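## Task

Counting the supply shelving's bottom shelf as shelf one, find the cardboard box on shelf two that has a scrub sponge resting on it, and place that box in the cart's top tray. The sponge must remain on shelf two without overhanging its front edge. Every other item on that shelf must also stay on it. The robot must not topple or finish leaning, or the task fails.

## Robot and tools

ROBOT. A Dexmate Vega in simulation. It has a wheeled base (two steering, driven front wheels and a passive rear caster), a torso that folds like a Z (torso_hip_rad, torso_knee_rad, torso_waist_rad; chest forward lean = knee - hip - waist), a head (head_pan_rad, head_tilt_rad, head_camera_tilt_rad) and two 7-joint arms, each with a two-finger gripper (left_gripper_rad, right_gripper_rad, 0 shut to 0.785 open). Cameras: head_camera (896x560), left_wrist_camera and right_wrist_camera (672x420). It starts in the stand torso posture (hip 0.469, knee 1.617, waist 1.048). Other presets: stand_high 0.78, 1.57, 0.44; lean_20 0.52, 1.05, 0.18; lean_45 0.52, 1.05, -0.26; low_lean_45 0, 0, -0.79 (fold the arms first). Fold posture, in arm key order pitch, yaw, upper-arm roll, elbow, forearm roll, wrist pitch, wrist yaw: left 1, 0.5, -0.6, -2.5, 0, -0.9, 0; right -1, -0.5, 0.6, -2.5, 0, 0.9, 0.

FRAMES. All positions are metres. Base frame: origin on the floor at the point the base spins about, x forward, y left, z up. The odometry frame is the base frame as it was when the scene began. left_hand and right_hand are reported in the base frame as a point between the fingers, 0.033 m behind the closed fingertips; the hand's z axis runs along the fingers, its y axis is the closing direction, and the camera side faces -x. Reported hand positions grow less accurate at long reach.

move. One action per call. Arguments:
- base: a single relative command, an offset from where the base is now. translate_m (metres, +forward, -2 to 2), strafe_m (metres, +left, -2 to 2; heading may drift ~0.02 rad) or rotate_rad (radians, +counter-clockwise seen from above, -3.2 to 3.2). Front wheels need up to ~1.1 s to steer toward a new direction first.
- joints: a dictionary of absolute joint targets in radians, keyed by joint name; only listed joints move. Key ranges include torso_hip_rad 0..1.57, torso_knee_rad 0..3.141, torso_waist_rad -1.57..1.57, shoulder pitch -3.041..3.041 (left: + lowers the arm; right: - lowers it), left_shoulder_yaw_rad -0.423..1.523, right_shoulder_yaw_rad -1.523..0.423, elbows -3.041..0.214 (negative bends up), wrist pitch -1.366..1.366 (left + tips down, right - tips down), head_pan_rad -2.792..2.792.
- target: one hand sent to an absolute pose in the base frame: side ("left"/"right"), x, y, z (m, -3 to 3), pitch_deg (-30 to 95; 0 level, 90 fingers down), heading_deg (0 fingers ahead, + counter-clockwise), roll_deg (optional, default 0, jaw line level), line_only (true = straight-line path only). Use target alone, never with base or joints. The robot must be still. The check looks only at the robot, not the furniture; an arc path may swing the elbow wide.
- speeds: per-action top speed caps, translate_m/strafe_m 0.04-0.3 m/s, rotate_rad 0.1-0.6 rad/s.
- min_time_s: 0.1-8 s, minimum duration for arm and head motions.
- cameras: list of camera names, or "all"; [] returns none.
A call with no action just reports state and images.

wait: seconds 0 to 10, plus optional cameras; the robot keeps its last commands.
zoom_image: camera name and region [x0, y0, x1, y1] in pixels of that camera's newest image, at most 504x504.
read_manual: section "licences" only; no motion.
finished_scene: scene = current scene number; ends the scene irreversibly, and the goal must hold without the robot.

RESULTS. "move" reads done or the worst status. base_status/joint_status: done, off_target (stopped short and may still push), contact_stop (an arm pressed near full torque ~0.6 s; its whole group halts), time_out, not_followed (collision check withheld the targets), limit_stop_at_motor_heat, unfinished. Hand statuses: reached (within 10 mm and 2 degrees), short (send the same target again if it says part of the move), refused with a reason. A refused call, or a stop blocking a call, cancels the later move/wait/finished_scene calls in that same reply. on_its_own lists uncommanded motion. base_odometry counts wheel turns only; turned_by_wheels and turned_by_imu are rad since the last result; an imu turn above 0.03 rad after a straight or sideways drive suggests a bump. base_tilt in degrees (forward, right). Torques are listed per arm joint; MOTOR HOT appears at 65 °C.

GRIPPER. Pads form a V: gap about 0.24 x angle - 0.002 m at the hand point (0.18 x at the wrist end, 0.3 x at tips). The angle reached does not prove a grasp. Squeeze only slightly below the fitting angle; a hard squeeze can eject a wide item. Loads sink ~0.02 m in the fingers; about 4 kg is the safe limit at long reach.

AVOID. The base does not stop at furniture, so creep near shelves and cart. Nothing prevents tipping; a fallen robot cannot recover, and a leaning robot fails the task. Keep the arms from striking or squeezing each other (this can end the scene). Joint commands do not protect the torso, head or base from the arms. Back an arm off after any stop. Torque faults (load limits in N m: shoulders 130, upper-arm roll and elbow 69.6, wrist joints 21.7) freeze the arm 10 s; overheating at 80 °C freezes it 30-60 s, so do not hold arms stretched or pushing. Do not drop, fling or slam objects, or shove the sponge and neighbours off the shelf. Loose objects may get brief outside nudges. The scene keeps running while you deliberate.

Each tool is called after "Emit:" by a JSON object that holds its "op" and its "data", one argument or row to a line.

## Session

Emit:
{"op": "move", "data": {
  "joints": {"head_pan_rad":-1.3,"head_camera_tilt_rad":0.2},
  "cameras": ["head_camera"]
}}

Emit:
{"op": "move", "data": {
  "joints": {"head_pan_rad":0,"head_camera_tilt_rad":0.2},
  "cameras": ["head_camera"]
}}

Emit:
{"op": "move", "data": {
  "joints": {"head_pan_rad":1.3,"head_camera_tilt_rad":0.2},
  "cameras": ["head_camera"]
}}

Emit:
{"op": "move", "data": {
  "joints": {"head_pan_rad":2.6,"head_camera_tilt_rad":0.2},
  "cameras": ["head_camera"]
}}

Scene clock: 1.53 s.
Joint torques (N m): left_arm=[7.22 0.31 1.05 -3.65 0.01 -3.11 0.17] | right_arm=[-4.22 0.17 0.27 -5.17 0.15 2.88 -0.08]
move: done
base_odometry: x=+0.000 y=+0.000 heading=+0.000
turned_by_wheels: +0.000
turned_by_imu: +0.000
base_tilt: forward=+0.1 right=+0.3
base_status: not commanded
joint_positions: torso_hip_rad=+0.469 torso_knee_rad=+1.617 torso_waist_rad=+1.048 left_shoulder_pitch_rad=+2.207 left_shoulder_yaw_rad=-0.004 left_upper_arm_roll_rad=-0.018 left_elbow_rad=-1.107 left_forearm_roll_rad=-0.008 left_wrist_pitch_rad=-0.518 left_wrist_yaw_rad=+0.011 left_gripper_rad=+0.005 right_shoulder_pitch_rad=-2.186 right_shoulder_yaw_rad=-0.016 right_upper_arm_roll_rad=-0.019 right_elbow_rad=-1.087 right_forearm_roll_rad=-0.017 right_wrist_pitch_rad=+0.491 right_wrist_yaw_rad=+0.011 right_gripper_rad=+0.005 head_pan_rad=-1.299 head_tilt_rad=+0.000 head_camera_tilt_rad=+0.199
joint_status: all done
chest: x=-0.0111 y=+0.0000 z=+1.4155 quat_wxyz=(+0.999, +0.000, +0.050, +0.000) (m; base frame)
left_hand: x=+0.2019 y=+0.2451 z=+0.6135 quat_wxyz=(+0.430, -0.012, +0.902, +0.013) pitch_deg=+39.0 heading_deg=+2.4 roll_deg=+0.9 back=up (m; base frame)
right_hand: x=+0.2001 y=-0.2164 z=+0.6013 quat_wxyz=(+0.418, -0.022, +0.908, +0.011) pitch_deg=+40.6 heading_deg=+2.8 roll_deg=+0.1 back=up (m; base frame)
pictures: head_camera
camera_calibration:
head_camera: T_world_to_cam=[[-0.954291, -0.275972, 0.114748, -0.21622], [-0.168914, 0.181259, -0.968821, 1.46981], [0.246568, -0.94392, -0.219589, 0.30631], [0, 0, 0, 1]] pos_world=[-0.0335915, -0.0369542, 1.51606]

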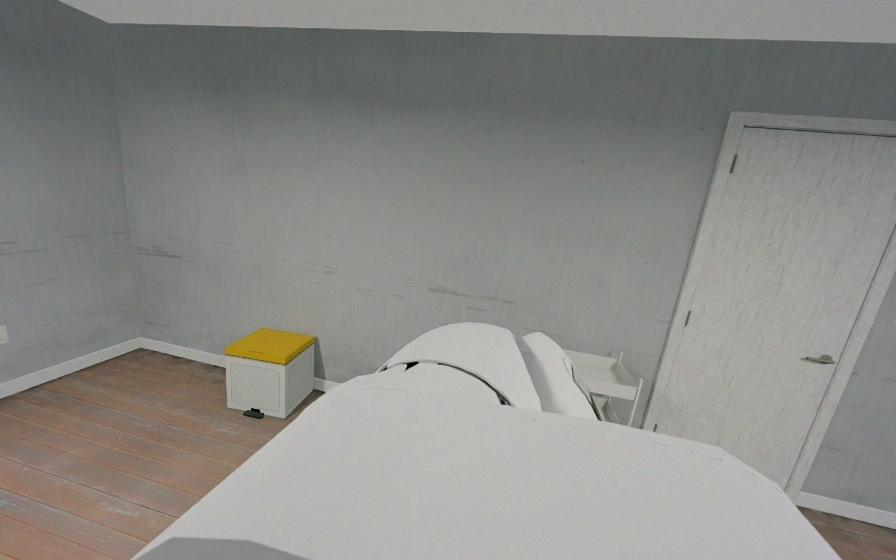

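Scene clock: 3.07 s.
Joint torques (N m): left_arm=[8.43 1.44 0.87 -3.55 -0.08 -3.32 0.1] | right_arm=[-3.76 -1.4 0.24 -4.9 -0.15 2.31 -0.05]
move: done
base_odometry: x=+0.000 y=+0.000 heading=+0.000
turned_by_wheels: +0.000
turned_by_imu: +0.000
base_tilt: forward=+0.1 right=+0.3
base_status: not commanded
joint_positions: torso_hip_rad=+0.469 torso_knee_rad=+1.617 torso_waist_rad=+1.048 left_shoulder_pitch_rad=+2.207 left_shoulder_yaw_rad=-0.004 left_upper_arm_roll_rad=-0.018 left_elbow_rad=-1.107 left_forearm_roll_rad=-0.008 left_wrist_pitch_rad=-0.518 left_wrist_yaw_rad=+0.011 left_gripper_rad=+0.005 right_shoulder_pitch_rad=-2.186 right_shoulder_yaw_rad=-0.016 right_upper_arm_roll_rad=-0.019 right_elbow_rad=-1.087 right_forearm_roll_rad=-0.017 right_wrist_pitch_rad=+0.491 right_wrist_yaw_rad=+0.011 right_gripper_rad=+0.005 head_pan_rad=-0.001 head_tilt_rad=+0.000 head_camera_tilt_rad=+0.199
joint_status: all done
chest: x=-0.0111 y=+0.0000 z=+1.4155 quat_wxyz=(+0.999, +0.000, +0.050, +0.000) (m; base frame)
left_hand: x=+0.2019 y=+0.2451 z=+0.6135 quat_wxyz=(+0.430, -0.012, +0.902, +0.013) pitch_deg=+39.0 heading_deg=+2.4 roll_deg=+0.9 back=up (m; base frame)
right_hand: x=+0.2001 y=-0.2164 z=+0.6013 quat_wxyz=(+0.418, -0.022, +0.908, +0.011) pitch_deg=+40.6 heading_deg=+2.8 roll_deg=+0.1 back=up (m; base frame)
pictures: head_camera
camera_calibration:
head_camera: T_world_to_cam=[[0.00936522, -0.999796, 0.0178932, 0.00275585], [-0.290859, -0.019844, -0.95656, 1.44204], [0.95672, 0.00375399, -0.290985, 0.467768], [0, 0, 0, 1]] pos_world=[-0.0281195, 0.029615, 1.51546]

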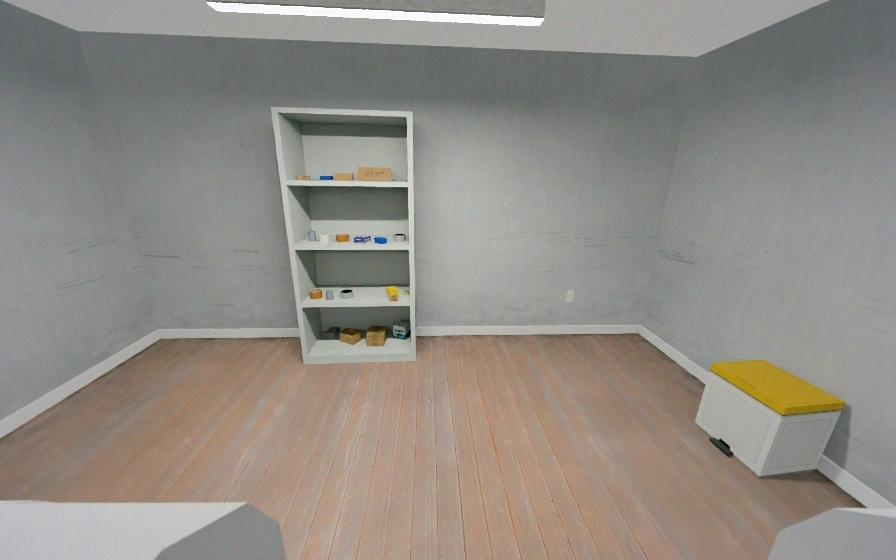

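Scene clock: 4.60 s.
Joint torques (N m): left_arm=[7.45 0.9 0.96 -4.72 0.01 -2.66 -0.02] | right_arm=[-3.87 -0.68 0.69 -3.6 -0.17 2 -0.18]
move: done
base_odometry: x=+0.000 y=+0.000 heading=+0.000
turned_by_wheels: +0.000
turned_by_imu: +0.000
base_tilt: forward=+0.1 right=+0.4
base_status: not commanded
joint_positions: torso_hip_rad=+0.469 torso_knee_rad=+1.617 torso_waist_rad=+1.048 left_shoulder_pitch_rad=+2.207 left_shoulder_yaw_rad=-0.004 left_upper_arm_roll_rad=-0.018 left_elbow_rad=-1.107 left_forearm_roll_rad=-0.008 left_wrist_pitch_rad=-0.518 left_wrist_yaw_rad=+0.011 left_gripper_rad=+0.005 right_shoulder_pitch_rad=-2.186 right_shoulder_yaw_rad=-0.016 right_upper_arm_roll_rad=-0.019 right_elbow_rad=-1.087 right_forearm_roll_rad=-0.017 right_wrist_pitch_rad=+0.491 right_wrist_yaw_rad=+0.011 right_gripper_rad=+0.005 head_pan_rad=+1.299 head_tilt_rad=+0.000 head_camera_tilt_rad=+0.199
joint_status: all done
chest: x=-0.0111 y=+0.0000 z=+1.4155 quat_wxyz=(+0.999, +0.000, +0.050, +0.000) (m; base frame)
left_hand: x=+0.2019 y=+0.2451 z=+0.6135 quat_wxyz=(+0.430, -0.012, +0.902, +0.013) pitch_deg=+39.0 heading_deg=+2.4 roll_deg=+0.9 back=up (m; base frame)
right_hand: x=+0.2001 y=-0.2164 z=+0.6013 quat_wxyz=(+0.418, -0.022, +0.908, +0.011) pitch_deg=+40.6 heading_deg=+2.8 roll_deg=+0.1 back=up (m; base frame)
pictures: head_camera
camera_calibration:
head_camera: T_world_to_cam=[[0.962404, -0.26024, -0.0778019, 0.21919], [-0.130548, -0.191994, -0.972674, 1.47852], [0.238191, 0.946263, -0.218749, 0.304491], [0, 0, 0, 1]] pos_world=[-0.0904582, 0.0527794, 1.52178]

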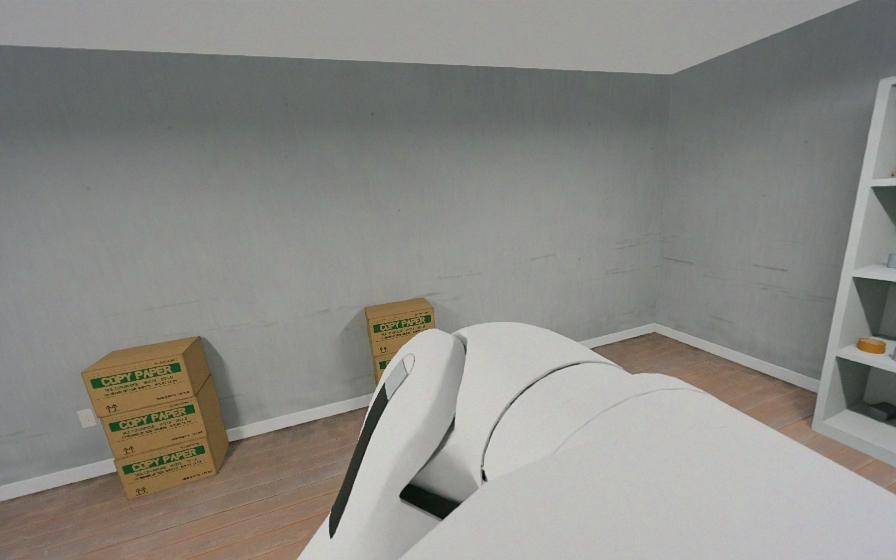

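Scene clock: 6.13 s.
Joint torques (N m): left_arm=[7.38 0.43 0.91 -3.91 -0.09 -2.9 0.04] | right_arm=[-4.48 -0.42 1.33 -3.77 -0.31 2.39 -0.23]
move: done
base_odometry: x=+0.000 y=+0.000 heading=+0.000
turned_by_wheels: +0.000
turned_by_imu: +0.000
base_tilt: forward=+0.1 right=+0.3
base_status: not commanded
joint_positions: torso_hip_rad=+0.469 torso_knee_rad=+1.617 torso_waist_rad=+1.048 left_shoulder_pitch_rad=+2.207 left_shoulder_yaw_rad=-0.004 left_upper_arm_roll_rad=-0.018 left_elbow_rad=-1.107 left_forearm_roll_rad=-0.008 left_wrist_pitch_rad=-0.518 left_wrist_yaw_rad=+0.011 left_gripper_rad=+0.005 right_shoulder_pitch_rad=-2.186 right_shoulder_yaw_rad=-0.016 right_upper_arm_roll_rad=-0.019 right_elbow_rad=-1.087 right_forearm_roll_rad=-0.017 right_wrist_pitch_rad=+0.491 right_wrist_yaw_rad=+0.011 right_gripper_rad=+0.005 head_pan_rad=+2.599 head_tilt_rad=+0.000 head_camera_tilt_rad=+0.199
joint_status: all done
chest: x=-0.0111 y=+0.0000 z=+1.4155 quat_wxyz=(+0.999, +0.000, +0.050, +0.000) (m; base frame)
left_hand: x=+0.2019 y=+0.2451 z=+0.6135 quat_wxyz=(+0.430, -0.012, +0.902, +0.013) pitch_deg=+39.0 heading_deg=+2.4 roll_deg=+0.9 back=up (m; base frame)
right_hand: x=+0.2001 y=-0.2164 z=+0.6013 quat_wxyz=(+0.418, -0.022, +0.908, +0.011) pitch_deg=+40.6 heading_deg=+2.8 roll_deg=+0.1 back=up (m; base frame)
pictures: head_camera
camera_calibration:
head_camera: T_world_to_cam=[[0.508262, 0.860601, -0.0321793, 0.116059], [0.0773525, -0.0828343, -0.993557, 1.52571], [-0.857722, 0.502498, -0.108671, 0.0555236], [0, 0, 0, 1]] pos_world=[-0.129382, -0.00140007, 1.52565]

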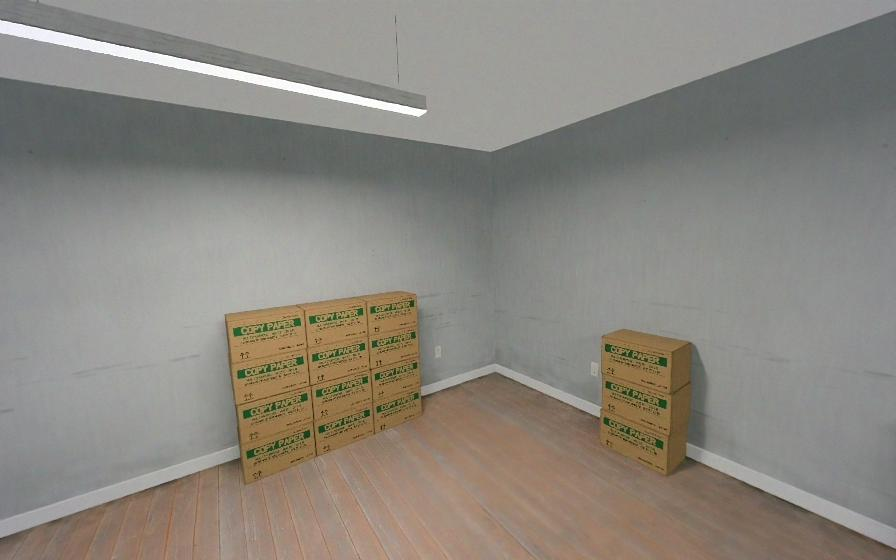

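Emit:
{"op": "move", "data": {
  "base": {"rotate_rad":0.04},
  "joints": {"head_pan_rad":0,"left_elbow_rad":-2.2,"left_shoulder_pitch_rad":2.1,"left_shoulder_yaw_rad":0.25,"left_wrist_pitch_rad":-0.3,"right_shoulder_pitch_rad":-1.6,"right_shoulder_yaw_rad":-0.3,"right_upper_arm_roll_rad":0.0,"right_elbow_rad":-2.2,"right_forearm_roll_rad":0.0,"right_wrist_pitch_rad":0.0,"right_wrist_yaw_rad":0.0,"right_gripper_rad":0.5},
  "cameras": ["head_camera"]
}}

Emit:
{"op": "move", "data": {
  "base": {"strafe_m":0.56},
  "joints": {"torso_hip_rad":0.1,"torso_knee_rad":0.6,"torso_waist_rad":-0.1},
  "cameras": ["head_camera"]
}}

Scene clock: 12.87 s.
Joint torques (N m): left_arm=[-8.19 5.3 -1.25 -11.15 -0.24 -3.13 0.34] | right_arm=[17.81 -4.18 6.15 -13.28 0.05 3.1 -0.7]
move: done
base_odometry: x=+0.000 y=+0.000 heading=+0.040
turned_by_wheels: +0.040
turned_by_imu: +0.039
base_tilt: forward=+0.2 right=+0.3
base_status: done
joint_positions: torso_hip_rad=+0.469 torso_knee_rad=+1.617 torso_waist_rad=+1.048 left_shoulder_pitch_rad=+2.101 left_shoulder_yaw_rad=+0.249 left_upper_arm_roll_rad=-0.018 left_elbow_rad=-2.195 left_forearm_roll_rad=-0.008 left_wrist_pitch_rad=-0.301 left_wrist_yaw_rad=+0.011 left_gripper_rad=+0.005 right_shoulder_pitch_rad=-1.604 right_shoulder_yaw_rad=-0.298 right_upper_arm_roll_rad=+0.000 right_elbow_rad=-2.194 right_forearm_roll_rad=+0.000 right_wrist_pitch_rad=+0.002 right_wrist_yaw_rad=+0.000 right_gripper_rad=+0.500 head_pan_rad=+0.001 head_tilt_rad=+0.000 head_camera_tilt_rad=+0.199
joint_status: all done
chest: x=-0.0111 y=+0.0000 z=+1.4155 quat_wxyz=(+0.999, +0.000, +0.050, +0.000) (m; base frame)
left_hand: x=+0.5140 y=+0.2000 z=+1.1985 quat_wxyz=(+0.799, +0.117, +0.590, +0.011) pitch_deg=-16.0 heading_deg=-10.4 roll_deg=+11.9 back=up (m; base frame)
right_hand: x=+0.6273 y=-0.2031 z=+1.3748 quat_wxyz=(+0.849, -0.137, +0.508, -0.058) pitch_deg=-26.6 heading_deg=+11.1 roll_deg=-19.0 back=up (m; base frame)
pictures: head_camera
camera_calibration:
head_camera: T_world_to_cam=[[0.0106949, -0.999785, 0.0177869, 0.00305778], [-0.290835, -0.020129, -0.956561, 1.44205], [0.956713, 0.00505724, -0.290988, 0.467737], [0, 0, 0, 1]] pos_world=[-0.0281238, 0.0297187, 1.51546]

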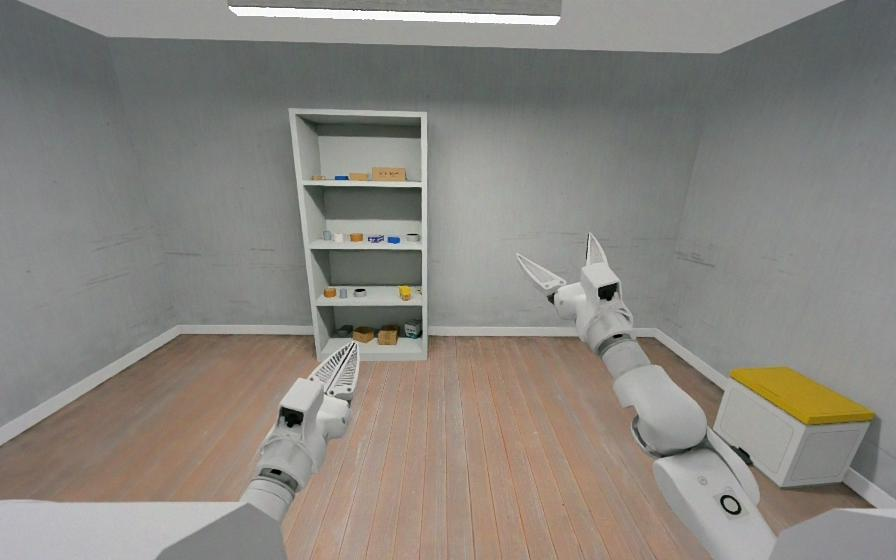

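Scene clock: 18.40 s.
Joint torques (N m): left_arm=[3.58 4.46 -0.15 -9.96 -0.2 -3.7 0.23] | right_arm=[9.06 -4.15 5.38 -14.07 0.05 3.2 -0.91]
move: done
base_odometry: x=-0.022 y=+0.559 heading=+0.044
turned_by_wheels: +0.004
turned_by_imu: +0.006
base_tilt: forward=+0.2 right=+0.3
base_status: done
joint_positions: torso_hip_rad=+0.100 torso_knee_rad=+0.600 torso_waist_rad=-0.100 left_shoulder_pitch_rad=+2.100 left_shoulder_yaw_rad=+0.250 left_upper_arm_roll_rad=-0.018 left_elbow_rad=-2.200 left_forearm_roll_rad=-0.008 left_wrist_pitch_rad=-0.300 left_wrist_yaw_rad=+0.011 left_gripper_rad=+0.005 right_shoulder_pitch_rad=-1.600 right_shoulder_yaw_rad=-0.300 right_upper_arm_roll_rad=+0.000 right_elbow_rad=-2.199 right_forearm_roll_rad=+0.000 right_wrist_pitch_rad=+0.000 right_wrist_yaw_rad=+0.000 right_gripper_rad=+0.500 head_pan_rad=+0.001 head_tilt_rad=+0.000 head_camera_tilt_rad=+0.199
joint_status: all done
chest: x=+0.0431 y=+0.0000 z=+1.1059 quat_wxyz=(+0.955, +0.000, +0.296, +0.000) (m; base frame)
left_hand: x=+0.4011 y=+0.1992 z=+0.6664 quat_wxyz=(+0.629, +0.116, +0.768, -0.019) pitch_deg=+12.0 heading_deg=-10.3 roll_deg=+6.9 back=up (m; base frame)
right_hand: x=+0.5851 y=-0.2025 z=+0.7683 quat_wxyz=(+0.699, -0.148, +0.700, -0.023) pitch_deg=+1.3 heading_deg=+10.0 roll_deg=-13.8 back=up (m; base frame)
pictures: head_camera
camera_calibration:
head_camera: T_world_to_cam=[[0.0178454, -0.999785, 0.0105524, 0.0156725], [-0.713891, -0.0201303, -0.699968, 0.896134], [0.70003, 0.00495799, -0.714097, 0.804803], [0, 0, 0, 1]] pos_world=[0.0760758, 0.0297184, 1.20181]

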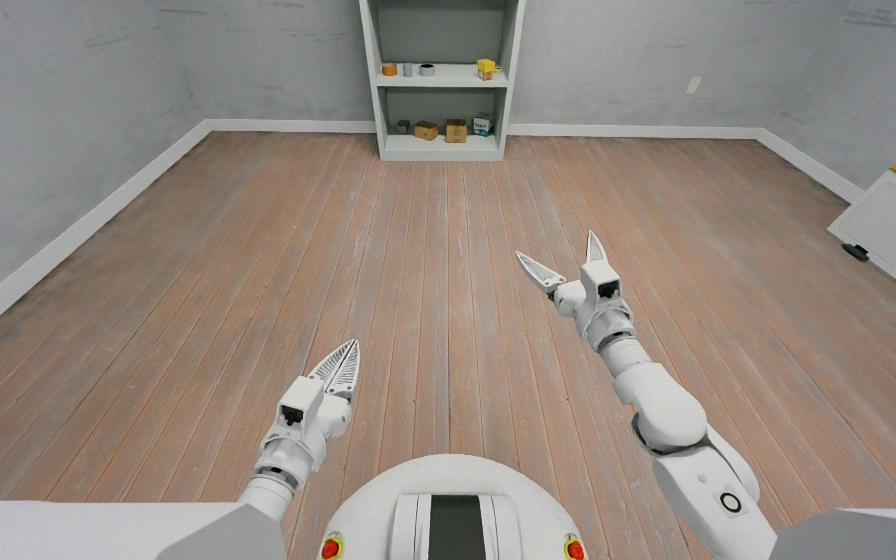

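Emit:
{"op": "move", "data": {
  "base": {"translate_m":1.55},
  "cameras": ["head_camera","right_wrist_camera"]
}}

Emit:
{"op": "zoom_image", "data": {
  "camera": "head_camera",
  "region": [400, 100, 600, 220]
}}

Scene clock: 26.10 s.
Joint torques (N m): left_arm=[3.81 4.74 -0.17 -8.97 -0.14 -3.33 0.29] | right_arm=[8.94 -4.69 4.67 -13.82 0.06 3.98 -0.83]
move: done
base_odometry: x=+1.527 y=+0.622 heading=+0.043
turned_by_wheels: -0.001
turned_by_imu: -0.007
base_tilt: forward=+0.2 right=+0.3
base_status: done
joint_positions: torso_hip_rad=+0.100 torso_knee_rad=+0.600 torso_waist_rad=-0.100 left_shoulder_pitch_rad=+2.100 left_shoulder_yaw_rad=+0.250 left_upper_arm_roll_rad=-0.018 left_elbow_rad=-2.200 left_forearm_roll_rad=-0.008 left_wrist_pitch_rad=-0.300 left_wrist_yaw_rad=+0.011 left_gripper_rad=+0.005 right_shoulder_pitch_rad=-1.600 right_shoulder_yaw_rad=-0.300 right_upper_arm_roll_rad=+0.000 right_elbow_rad=-2.199 right_forearm_roll_rad=+0.000 right_wrist_pitch_rad=+0.000 right_wrist_yaw_rad=+0.000 right_gripper_rad=+0.500 head_pan_rad=+0.001 head_tilt_rad=+0.000 head_camera_tilt_rad=+0.199
joint_status: not commanded
chest: x=+0.0431 y=+0.0000 z=+1.1059 quat_wxyz=(+0.955, +0.000, +0.296, +0.000) (m; base frame)
left_hand: x=+0.4012 y=+0.1992 z=+0.6663 quat_wxyz=(+0.629, +0.116, +0.768, -0.019) pitch_deg=+12.0 heading_deg=-10.3 roll_deg=+6.9 back=up (m; base frame)
right_hand: x=+0.5851 y=-0.2025 z=+0.7683 quat_wxyz=(+0.699, -0.148, +0.700, -0.023) pitch_deg=+1.3 heading_deg=+10.0 roll_deg=-13.8 back=up (m; base frame)
pictures: head_camera, right_wrist_camera
camera_calibration:
head_camera: T_world_to_cam=[[0.0178449, -0.999785, 0.0105508, 0.0156744], [-0.713941, -0.0201292, -0.699916, 0.896075], [0.699978, 0.00495727, -0.714147, 0.804868], [0, 0, 0, 1]] pos_world=[0.0760755, 0.0297184, 1.20181]
right_wrist_camera: T_world_to_cam=[[0.124946, -0.95885, 0.254941, -0.471025], [-0.129573, -0.270523, -0.953954, 0.805411], [0.983666, 0.0861593, -0.158042, -0.281677], [0, 0, 0, 1]] pos_world=[0.440289, -0.209491, 0.843891]

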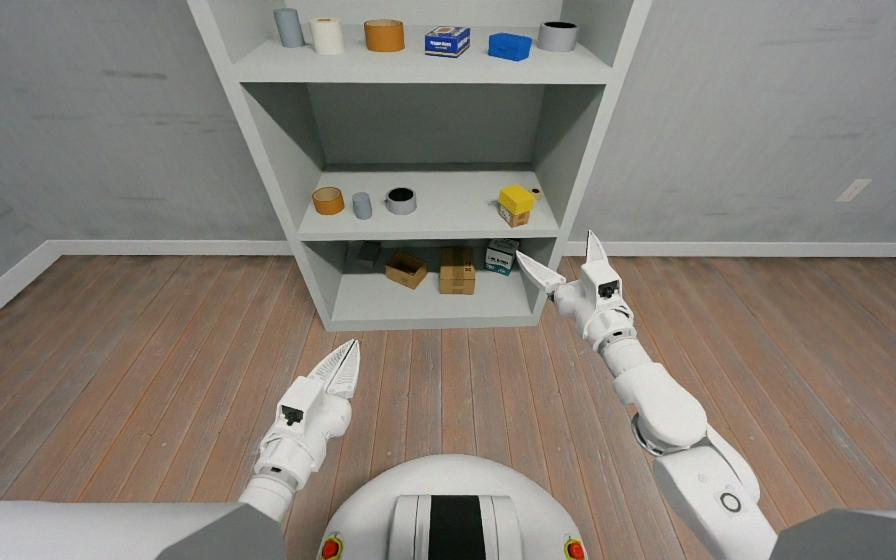

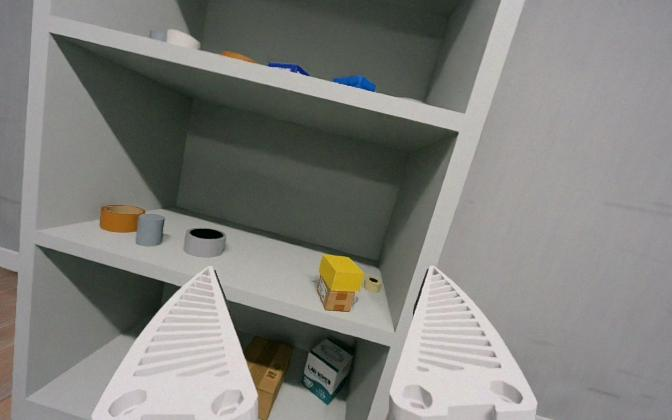

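Scaled by 2.520 from the camera's 896x560 image, which has a finer 960x600 frame.

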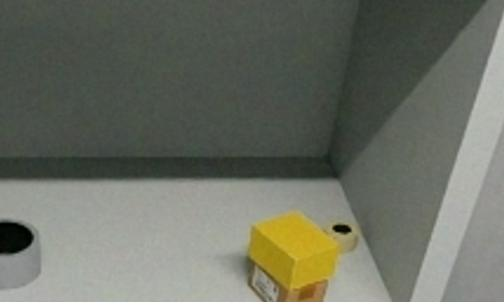

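Emit:
{"op": "move", "data": {
  "target": {"side":"right","x":0.62,"y":-0.20,"z":0.70,"pitch_deg":25,"heading_deg":0},
  "cameras": []
}}

Emit:
{"op": "move", "data": {
  "base": {"translate_m":0.24},
  "cameras": ["head_camera","right_wrist_camera"]
}}

Emit:
{"op": "zoom_image", "data": {
  "camera": "right_wrist_camera",
  "region": [240, 150, 480, 300]
}}

Scene clock: 31.27 s.
Joint torques (N m): left_arm=[4.44 4.37 -0.23 -9.35 -0.02 -3.12 0.43] | right_arm=[13.02 3.03 -1.94 -13.13 -0.22 2.83 -0.63]
move: done
base_odometry: x=+1.527 y=+0.622 heading=+0.043
turned_by_wheels: +0.000
turned_by_imu: +0.001
base_tilt: forward=+0.2 right=+0.3
base_status: not commanded
joint_positions: torso_hip_rad=+0.100 torso_knee_rad=+0.600 torso_waist_rad=-0.100 left_shoulder_pitch_rad=+2.100 left_shoulder_yaw_rad=+0.250 left_upper_arm_roll_rad=-0.018 left_elbow_rad=-2.200 left_forearm_roll_rad=-0.008 left_wrist_pitch_rad=-0.300 left_wrist_yaw_rad=+0.011 left_gripper_rad=+0.005 right_shoulder_pitch_rad=-1.329 right_shoulder_yaw_rad=-0.053 right_upper_arm_roll_rad=-0.090 right_elbow_rad=-2.398 right_forearm_roll_rad=+0.092 right_wrist_pitch_rad=-0.898 right_wrist_yaw_rad=-0.158 right_gripper_rad=+0.500 head_pan_rad=+0.001 head_tilt_rad=+0.000 head_camera_tilt_rad=+0.199
joint_status: not commanded
chest: x=+0.0431 y=+0.0000 z=+1.1059 quat_wxyz=(+0.955, +0.000, +0.296, +0.000) (m; base frame)
left_hand: x=+0.4012 y=+0.1992 z=+0.6663 quat_wxyz=(+0.629, +0.116, +0.768, -0.019) pitch_deg=+12.0 heading_deg=-10.3 roll_deg=+6.9 back=up (m; base frame)
right_hand: x=+0.6197 y=-0.2004 z=+0.6996 quat_wxyz=(+0.538, -0.001, +0.843, +0.000) pitch_deg=+24.9 heading_deg=+0.0 roll_deg=-0.1 back=up (m; base frame)
right_hand_status: reached (straight line, planned for 3.2 s): 1 mm and 0.1 deg off.
pictures: none
No camera images: "cameras" was empty.

Scene clock: 33.60 s.
Joint torques (N m): left_arm=[4.7 5.33 -0.14 -9.59 -0.15 -3.32 0.35] | right_arm=[12.16 2.42 -2.04 -13.05 -0.18 2.62 -0.41]
move: done
base_odometry: x=+1.767 y=+0.632 heading=+0.042
turned_by_wheels: -0.001
turned_by_imu: -0.001
base_tilt: forward=+0.1 right=+0.3
base_status: done
joint_positions: torso_hip_rad=+0.100 torso_knee_rad=+0.600 torso_waist_rad=-0.100 left_shoulder_pitch_rad=+2.100 left_shoulder_yaw_rad=+0.250 left_upper_arm_roll_rad=-0.018 left_elbow_rad=-2.200 left_forearm_roll_rad=-0.008 left_wrist_pitch_rad=-0.300 left_wrist_yaw_rad=+0.011 left_gripper_rad=+0.005 right_shoulder_pitch_rad=-1.326 right_shoulder_yaw_rad=-0.051 right_upper_arm_roll_rad=-0.090 right_elbow_rad=-2.399 right_forearm_roll_rad=+0.093 right_wrist_pitch_rad=-0.903 right_wrist_yaw_rad=-0.159 right_gripper_rad=+0.500 head_pan_rad=+0.001 head_tilt_rad=+0.000 head_camera_tilt_rad=+0.199
joint_status: not commanded
chest: x=+0.0432 y=+0.0000 z=+1.1059 quat_wxyz=(+0.955, +0.000, +0.296, +0.000) (m; base frame)
left_hand: x=+0.4012 y=+0.1992 z=+0.6663 quat_wxyz=(+0.629, +0.116, +0.768, -0.019) pitch_deg=+12.0 heading_deg=-10.3 roll_deg=+6.9 back=up (m; base frame)
right_hand: x=+0.6198 y=-0.2002 z=+0.6992 quat_wxyz=(+0.537, +0.000, +0.844, +0.000) pitch_deg=+25.1 heading_deg=+0.0 roll_deg=+0.0 back=up (m; base frame)
pictures: head_camera, right_wrist_camera
camera_calibration:
head_camera: T_world_to_cam=[[0.0178469, -0.999785, 0.0105498, 0.0156737], [-0.71399, -0.0201303, -0.699867, 0.896091], [0.699929, 0.00495802, -0.714195, 0.80486], [0, 0, 0, 1]] pos_world=[0.0761752, 0.0297184, 1.20181]
right_wrist_camera: T_world_to_cam=[[-0.0382775, -0.998626, 0.0357781, -0.209113], [-0.557344, -0.00838217, -0.830239, 0.975801], [0.829399, -0.0517202, -0.556257, 0.0196357], [0, 0, 0, 1]] pos_world=[0.519566, -0.199631, 0.828552]

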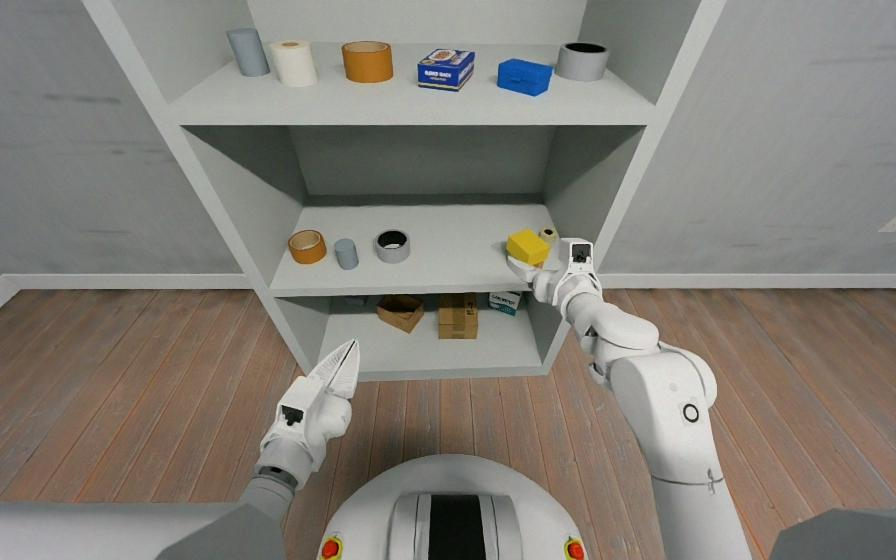

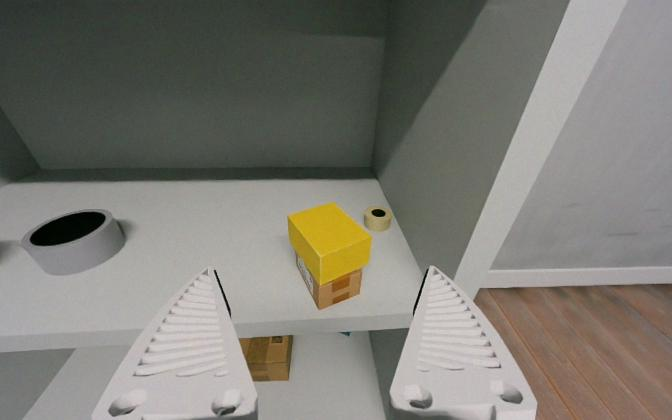

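Scaled by 2.100 from the camera's 672x420 image, which has a finer 960x600 frame.

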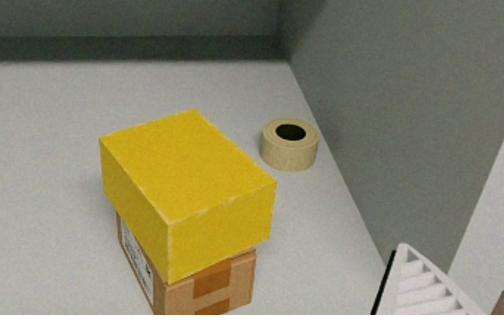

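Emit:
{"op": "move", "data": {
  "target": {"side":"right","x":0.70,"y":-0.276,"z":0.62,"pitch_deg":25,"heading_deg":30},
  "cameras": ["head_camera","right_wrist_camera"]
}}

Scene clock: 40.10 s.
Joint torques (N m): left_arm=[4.45 3.93 -0.13 -9.35 -0.19 -3.18 0.32] | right_arm=[19.7 -8.97 4.97 -5.58 0.12 2.23 -1.63]
move: done
base_odometry: x=+1.767 y=+0.632 heading=+0.042
turned_by_wheels: +0.000
turned_by_imu: +0.002
base_tilt: forward=+0.1 right=+0.2
base_status: not commanded
joint_positions: torso_hip_rad=+0.100 torso_knee_rad=+0.600 torso_waist_rad=-0.100 left_shoulder_pitch_rad=+2.100 left_shoulder_yaw_rad=+0.250 left_upper_arm_roll_rad=-0.018 left_elbow_rad=-2.200 left_forearm_roll_rad=-0.008 left_wrist_pitch_rad=-0.300 left_wrist_yaw_rad=+0.011 left_gripper_rad=+0.005 right_shoulder_pitch_rad=-0.983 right_shoulder_yaw_rad=-0.523 right_upper_arm_roll_rad=+0.086 right_elbow_rad=-1.516 right_forearm_roll_rad=+0.258 right_wrist_pitch_rad=-0.334 right_wrist_yaw_rad=+0.667 right_gripper_rad=+0.500 head_pan_rad=+0.001 head_tilt_rad=+0.000 head_camera_tilt_rad=+0.199
joint_status: not commanded
chest: x=+0.0432 y=+0.0000 z=+1.1059 quat_wxyz=(+0.955, +0.000, +0.296, +0.000) (m; base frame)
left_hand: x=+0.4012 y=+0.1992 z=+0.6663 quat_wxyz=(+0.629, +0.116, +0.768, -0.019) pitch_deg=+12.0 heading_deg=-10.3 roll_deg=+6.9 back=up (m; base frame)
right_hand: x=+0.6995 y=-0.2750 z=+0.6199 quat_wxyz=(+0.519, -0.218, +0.815, +0.139) pitch_deg=+25.0 heading_deg=+29.9 roll_deg=+0.1 back=up (m; base frame)
right_hand_status: reached (straight line, planned for 3.4 s): 1 mm and 0.1 deg off.
pictures: head_camera, right_wrist_camera
camera_calibration:
head_camera: T_world_to_cam=[[0.0178469, -0.999785, 0.0105498, 0.0156737], [-0.71399, -0.0201303, -0.699867, 0.896091], [0.699929, 0.00495802, -0.714195, 0.80486], [0, 0, 0, 1]] pos_world=[0.0761752, 0.0297184, 1.20181]
right_wrist_camera: T_world_to_cam=[[0.465036, -0.884614, 0.0346362, -0.597898], [-0.478575, -0.284114, -0.83081, 0.823103], [0.744787, 0.369781, -0.555477, 0.0801105], [0, 0, 0, 1]] pos_world=[0.612295, -0.324677, 0.749051]

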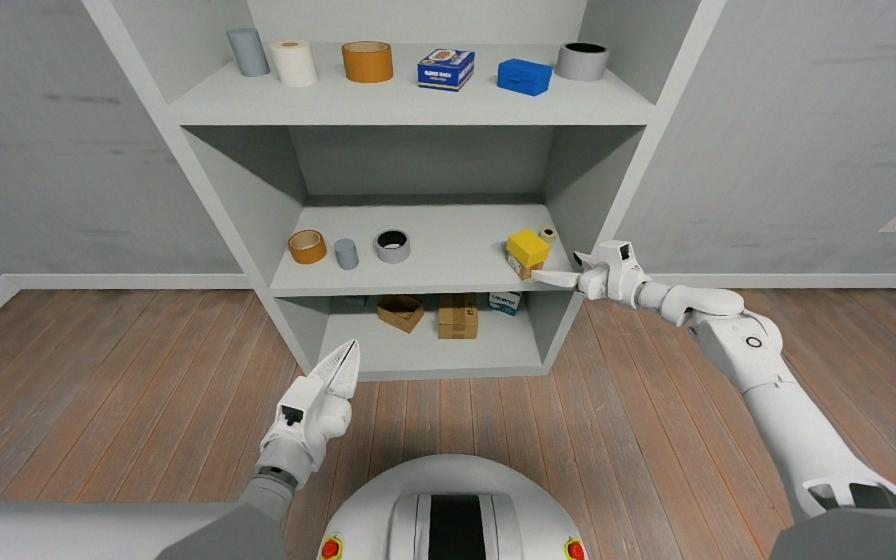

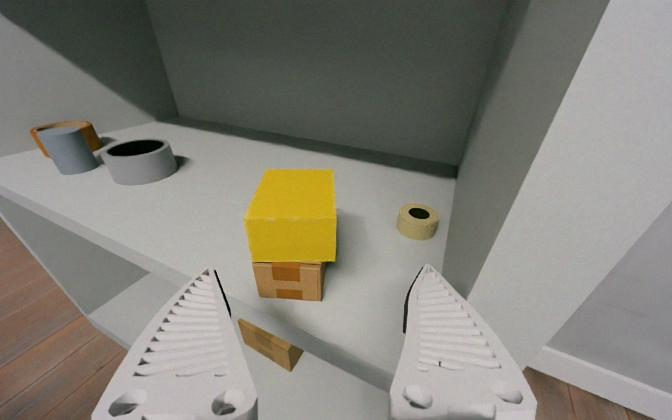

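Emit:
{"op": "move", "data": {
  "target": {"side":"right","x":0.745,"y":-0.222,"z":0.60,"pitch_deg":25,"heading_deg":30},
  "cameras": ["right_wrist_camera"]
}}

Scene clock: 43.10 s.
Joint torques (N m): left_arm=[4.64 2.91 -0.36 -10.14 -0.09 -3.79 0.28] | right_arm=[19.83 -2.63 2.38 -7.55 0.57 3.36 -0.24]
move: done
base_odometry: x=+1.767 y=+0.632 heading=+0.042
turned_by_wheels: +0.000
turned_by_imu: +0.001
base_tilt: forward=+0.2 right=+0.4
base_status: not commanded
joint_positions: torso_hip_rad=+0.100 torso_knee_rad=+0.600 torso_waist_rad=-0.100 left_shoulder_pitch_rad=+2.100 left_shoulder_yaw_rad=+0.250 left_upper_arm_roll_rad=-0.018 left_elbow_rad=-2.200 left_forearm_roll_rad=-0.008 left_wrist_pitch_rad=-0.300 left_wrist_yaw_rad=+0.011 left_gripper_rad=+0.005 right_shoulder_pitch_rad=-0.831 right_shoulder_yaw_rad=-0.431 right_upper_arm_roll_rad=-0.043 right_elbow_rad=-1.359 right_forearm_roll_rad=+0.193 right_wrist_pitch_rad=-0.296 right_wrist_yaw_rad=+0.601 right_gripper_rad=+0.500 head_pan_rad=+0.001 head_tilt_rad=+0.000 head_camera_tilt_rad=+0.199
joint_status: not commanded
chest: x=+0.0431 y=+0.0000 z=+1.1058 quat_wxyz=(+0.955, +0.000, +0.296, +0.000) (m; base frame)
left_hand: x=+0.4012 y=+0.1992 z=+0.6663 quat_wxyz=(+0.629, +0.116, +0.768, -0.019) pitch_deg=+12.0 heading_deg=-10.3 roll_deg=+6.9 back=up (m; base frame)
right_hand: x=+0.7433 y=-0.2241 z=+0.6001 quat_wxyz=(+0.519, -0.218, +0.815, +0.139) pitch_deg=+25.0 heading_deg=+30.0 roll_deg=+0.0 back=up (m; base frame)
right_hand_status: reached (straight line, planned for 0.9 s): 3 mm and 0.1 deg off.
pictures: right_wrist_camera
camera_calibration:
right_wrist_camera: T_world_to_cam=[[0.46568, -0.884271, 0.0347489, -0.573011], [-0.478587, -0.284676, -0.830611, 0.841833], [0.744377, 0.370168, -0.555769, 0.0181809], [0, 0, 0, 1]] pos_world=[0.656196, -0.273777, 0.729251]

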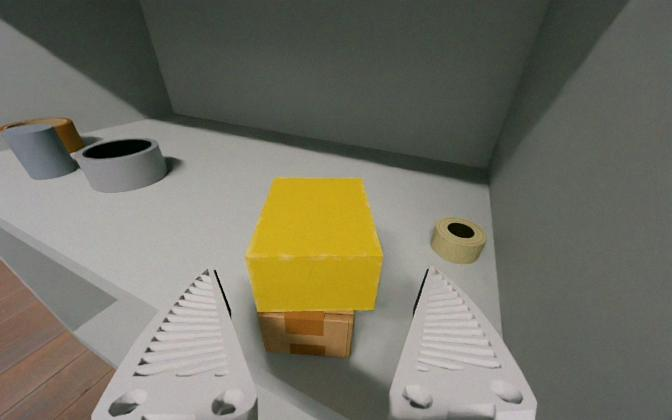

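Emit:
{"op": "move", "data": {
  "target": {"side":"right","x":0.803,"y":-0.185,"z":0.585,"pitch_deg":25,"heading_deg":30},
  "cameras": ["right_wrist_camera"]
}}

Emit:
{"op": "move", "data": {
  "joints": {"right_gripper_rad":0.3},
  "cameras": ["right_wrist_camera"]
}}

Scene clock: 46.43 s.
Joint torques (N m): left_arm=[3.6 3.54 0.21 -9.5 -0.14 -3.21 0.33] | right_arm=[24.68 -1.18 0.64 -8.2 0.56 2.58 -0.36]
move: done
base_odometry: x=+1.767 y=+0.632 heading=+0.042
turned_by_wheels: +0.000
turned_by_imu: +0.001
base_tilt: forward=+0.1 right=+0.3
base_status: not commanded
joint_positions: torso_hip_rad=+0.100 torso_knee_rad=+0.600 torso_waist_rad=-0.100 left_shoulder_pitch_rad=+2.100 left_shoulder_yaw_rad=+0.250 left_upper_arm_roll_rad=-0.018 left_elbow_rad=-2.200 left_forearm_roll_rad=-0.008 left_wrist_pitch_rad=-0.300 left_wrist_yaw_rad=+0.011 left_gripper_rad=+0.005 right_shoulder_pitch_rad=-0.590 right_shoulder_yaw_rad=-0.326 right_upper_arm_roll_rad=-0.153 right_elbow_rad=-1.005 right_forearm_roll_rad=+0.131 right_wrist_pitch_rad=-0.168 right_wrist_yaw_rad=+0.570 right_gripper_rad=+0.500 head_pan_rad=+0.001 head_tilt_rad=+0.000 head_camera_tilt_rad=+0.199
joint_status: not commanded
chest: x=+0.0431 y=+0.0000 z=+1.1058 quat_wxyz=(+0.955, +0.000, +0.296, +0.000) (m; base frame)
left_hand: x=+0.4012 y=+0.1992 z=+0.6663 quat_wxyz=(+0.629, +0.116, +0.768, -0.019) pitch_deg=+12.0 heading_deg=-10.3 roll_deg=+6.9 back=up (m; base frame)
right_hand: x=+0.8020 y=-0.1858 z=+0.5847 quat_wxyz=(+0.519, -0.218, +0.815, +0.139) pitch_deg=+25.0 heading_deg=+30.0 roll_deg=+0.0 back=up (m; base frame)
right_hand_status: reached (straight line, planned for 1.5 s): 1 mm and 0.1 deg off.
pictures: right_wrist_camera
camera_calibration:
right_wrist_camera: T_world_to_cam=[[0.465806, -0.884195, 0.0349752, -0.566178], [-0.478462, -0.284915, -0.830601, 0.867885], [0.744379, 0.370164, -0.555769, -0.0482521], [0, 0, 0, 1]] pos_world=[0.714897, -0.235477, 0.713851]

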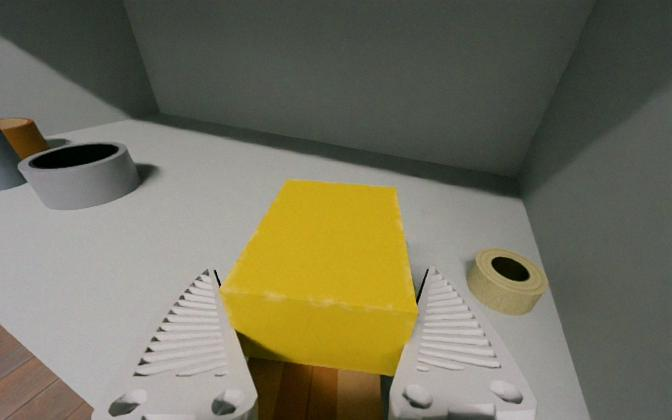

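Scene clock: 47.13 s.
Joint torques (N m): left_arm=[4.52 3.33 -0.03 -9.66 -0.11 -3.96 0.26] | right_arm=[23.3 -1.86 1.13 -6.59 0.65 3.58 -0.18]
move: done
base_odometry: x=+1.767 y=+0.632 heading=+0.042
turned_by_wheels: +0.000
turned_by_imu: +0.000
base_tilt: forward=+0.2 right=+0.3
base_status: not commanded
joint_positions: torso_hip_rad=+0.100 torso_knee_rad=+0.600 torso_waist_rad=-0.100 left_shoulder_pitch_rad=+2.100 left_shoulder_yaw_rad=+0.250 left_upper_arm_roll_rad=-0.018 left_elbow_rad=-2.200 left_forearm_roll_rad=-0.008 left_wrist_pitch_rad=-0.300 left_wrist_yaw_rad=+0.011 left_gripper_rad=+0.005 right_shoulder_pitch_rad=-0.587 right_shoulder_yaw_rad=-0.324 right_upper_arm_roll_rad=-0.154 right_elbow_rad=-1.001 right_forearm_roll_rad=+0.130 right_wrist_pitch_rad=-0.167 right_wrist_yaw_rad=+0.570 right_gripper_rad=+0.301 head_pan_rad=+0.001 head_tilt_rad=+0.000 head_camera_tilt_rad=+0.199
joint_status: all done
chest: x=+0.0431 y=+0.0000 z=+1.1058 quat_wxyz=(+0.955, +0.000, +0.296, +0.000) (m; base frame)
left_hand: x=+0.4012 y=+0.1992 z=+0.6663 quat_wxyz=(+0.629, +0.116, +0.768, -0.019) pitch_deg=+12.0 heading_deg=-10.3 roll_deg=+6.9 back=up (m; base frame)
right_hand: x=+0.8026 y=-0.1853 z=+0.5846 quat_wxyz=(+0.519, -0.218, +0.815, +0.139) pitch_deg=+25.0 heading_deg=+30.0 roll_deg=+0.0 back=up (m; base frame)
pictures: right_wrist_camera
camera_calibration:
right_wrist_camera: T_world_to_cam=[[0.465977, -0.8841, 0.0351145, -0.566215], [-0.478336, -0.285104, -0.830608, 0.868186], [0.744352, 0.370248, -0.555749, -0.0488596], [0, 0, 0, 1]] pos_world=[0.715497, -0.234977, 0.713851]

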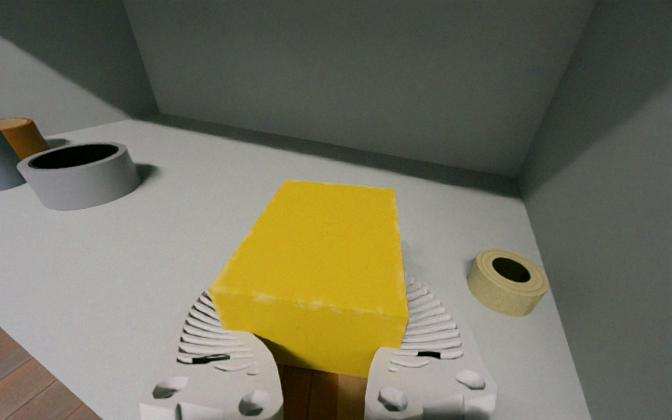

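Emit:
{"op": "move", "data": {
  "target": {"side":"right","x":0.80,"y":-0.185,"z":0.67,"pitch_deg":25,"heading_deg":30},
  "cameras": ["right_wrist_camera"]
}}

Emit:
{"op": "move", "data": {
  "target": {"side":"right","x":0.79,"y":0.02,"z":0.66,"pitch_deg":25,"heading_deg":25},
  "cameras": ["right_wrist_camera","head_camera"]
}}

Scene clock: 50.67 s.
Joint torques (N m): left_arm=[4.63 4.62 -0.31 -9.47 -0.14 -3.39 0.22] | right_arm=[12.09 -6.88 6.88 -11.29 0.75 2.72 -0.48]
move: done
base_odometry: x=+1.767 y=+0.632 heading=+0.042
turned_by_wheels: +0.000
turned_by_imu: +0.001
base_tilt: forward=+0.2 right=+0.3
base_status: not commanded
joint_positions: torso_hip_rad=+0.100 torso_knee_rad=+0.600 torso_waist_rad=-0.100 left_shoulder_pitch_rad=+2.100 left_shoulder_yaw_rad=+0.250 left_upper_arm_roll_rad=-0.018 left_elbow_rad=-2.200 left_forearm_roll_rad=-0.008 left_wrist_pitch_rad=-0.300 left_wrist_yaw_rad=+0.011 left_gripper_rad=+0.005 right_shoulder_pitch_rad=-0.654 right_shoulder_yaw_rad=-0.387 right_upper_arm_roll_rad=-0.100 right_elbow_rad=-1.404 right_forearm_roll_rad=+0.171 right_wrist_pitch_rad=-0.504 right_wrist_yaw_rad=+0.568 right_gripper_rad=+0.301 head_pan_rad=+0.001 head_tilt_rad=+0.000 head_camera_tilt_rad=+0.199
joint_status: not commanded
chest: x=+0.0431 y=+0.0000 z=+1.1058 quat_wxyz=(+0.955, +0.000, +0.296, +0.000) (m; base frame)
left_hand: x=+0.4012 y=+0.1992 z=+0.6663 quat_wxyz=(+0.629, +0.116, +0.768, -0.019) pitch_deg=+12.0 heading_deg=-10.3 roll_deg=+6.9 back=up (m; base frame)
right_hand: x=+0.8001 y=-0.1850 z=+0.6682 quat_wxyz=(+0.519, -0.218, +0.815, +0.139) pitch_deg=+25.0 heading_deg=+30.0 roll_deg=+0.0 back=up (m; base frame)
right_hand_status: reached (straight line, planned for 1.6 s): 2 mm and 0.0 deg off.
pictures: right_wrist_camera
camera_calibration:
right_wrist_camera: T_world_to_cam=[[0.466267, -0.883947, 0.035117, -0.567893], [-0.478341, -0.285312, -0.830534, 0.93641], [0.744168, 0.370452, -0.555859, -0.000381662], [0, 0, 0, 1]] pos_world=[0.712997, -0.234677, 0.797451]

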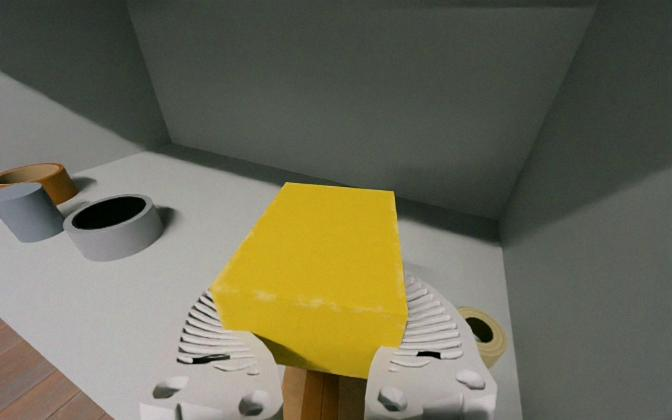

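Scene clock: 53.90 s.
Joint torques (N m): left_arm=[3.69 2.88 -0.35 -9.71 -0.11 -3.14 0.39] | right_arm=[23.16 4.65 -0.44 -9.89 -0.27 3.32 -0.35]
move: done
base_odometry: x=+1.767 y=+0.632 heading=+0.042
turned_by_wheels: +0.000
turned_by_imu: +0.001
base_tilt: forward=+0.2 right=+0.3
base_status: not commanded
joint_positions: torso_hip_rad=+0.100 torso_knee_rad=+0.600 torso_waist_rad=-0.100 left_shoulder_pitch_rad=+2.100 left_shoulder_yaw_rad=+0.250 left_upper_arm_roll_rad=-0.018 left_elbow_rad=-2.200 left_forearm_roll_rad=-0.008 left_wrist_pitch_rad=-0.300 left_wrist_yaw_rad=+0.011 left_gripper_rad=+0.005 right_shoulder_pitch_rad=-0.684 right_shoulder_yaw_rad=-0.015 right_upper_arm_roll_rad=-0.319 right_elbow_rad=-1.505 right_forearm_roll_rad=+0.045 right_wrist_pitch_rad=-0.636 right_wrist_yaw_rad=+0.138 right_gripper_rad=+0.301 head_pan_rad=+0.001 head_tilt_rad=+0.000 head_camera_tilt_rad=+0.199
joint_status: not commanded
chest: x=+0.0431 y=+0.0000 z=+1.1058 quat_wxyz=(+0.955, +0.000, +0.296, +0.000) (m; base frame)
left_hand: x=+0.4012 y=+0.1992 z=+0.6663 quat_wxyz=(+0.629, +0.116, +0.768, -0.019) pitch_deg=+12.0 heading_deg=-10.3 roll_deg=+6.9 back=up (m; base frame)
right_hand: x=+0.7900 y=+0.0172 z=+0.6591 quat_wxyz=(+0.524, -0.183, +0.824, +0.117) pitch_deg=+25.1 heading_deg=+25.1 roll_deg=+0.0 back=up (m; base frame)
right_hand_status: reached (straight line, planned for 1.7 s): 3 mm and 0.1 deg off.
pictures: head_camera, right_wrist_camera
camera_calibration:
head_camera: T_world_to_cam=[[0.0178462, -0.999785, 0.0105521, 0.015671], [-0.713941, -0.020131, -0.699916, 0.896147], [0.699978, 0.00495729, -0.714147, 0.804798], [0, 0, 0, 1]] pos_world=[0.0761755, 0.0297183, 1.20181]
right_wrist_camera: T_world_to_cam=[[0.388241, -0.920893, 0.0350021, -0.321858], [-0.501559, -0.243012, -0.830291, 0.999178], [0.773115, 0.304797, -0.556229, -0.094426], [0, 0, 0, 1]] pos_world=[0.699108, -0.0248041, 0.788352]

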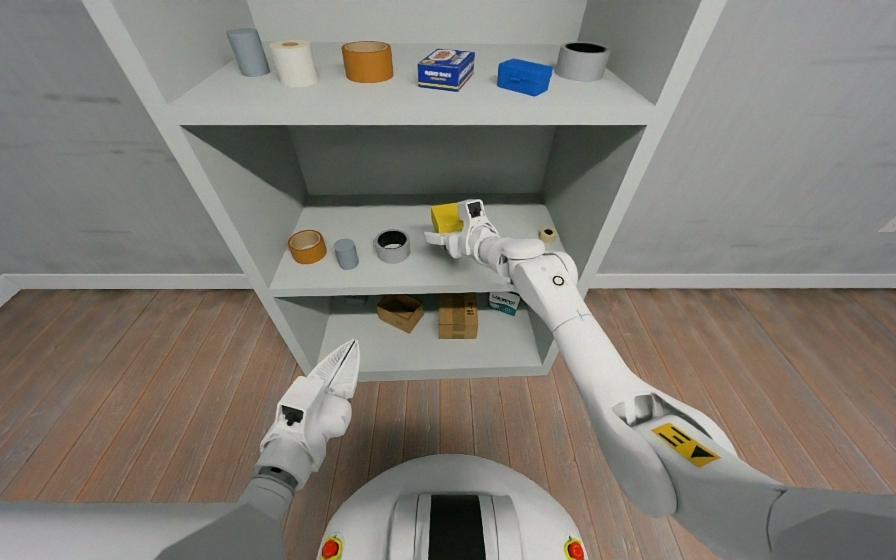

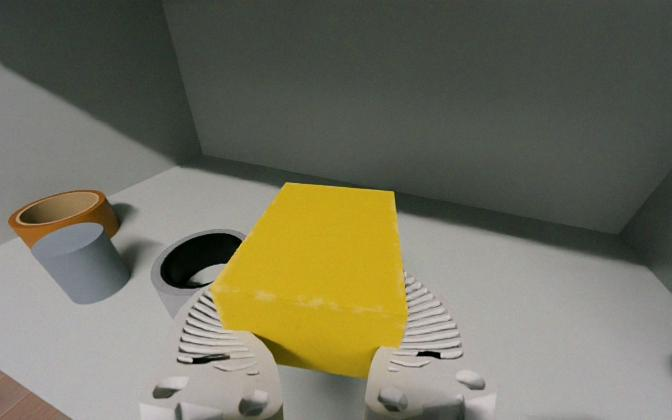

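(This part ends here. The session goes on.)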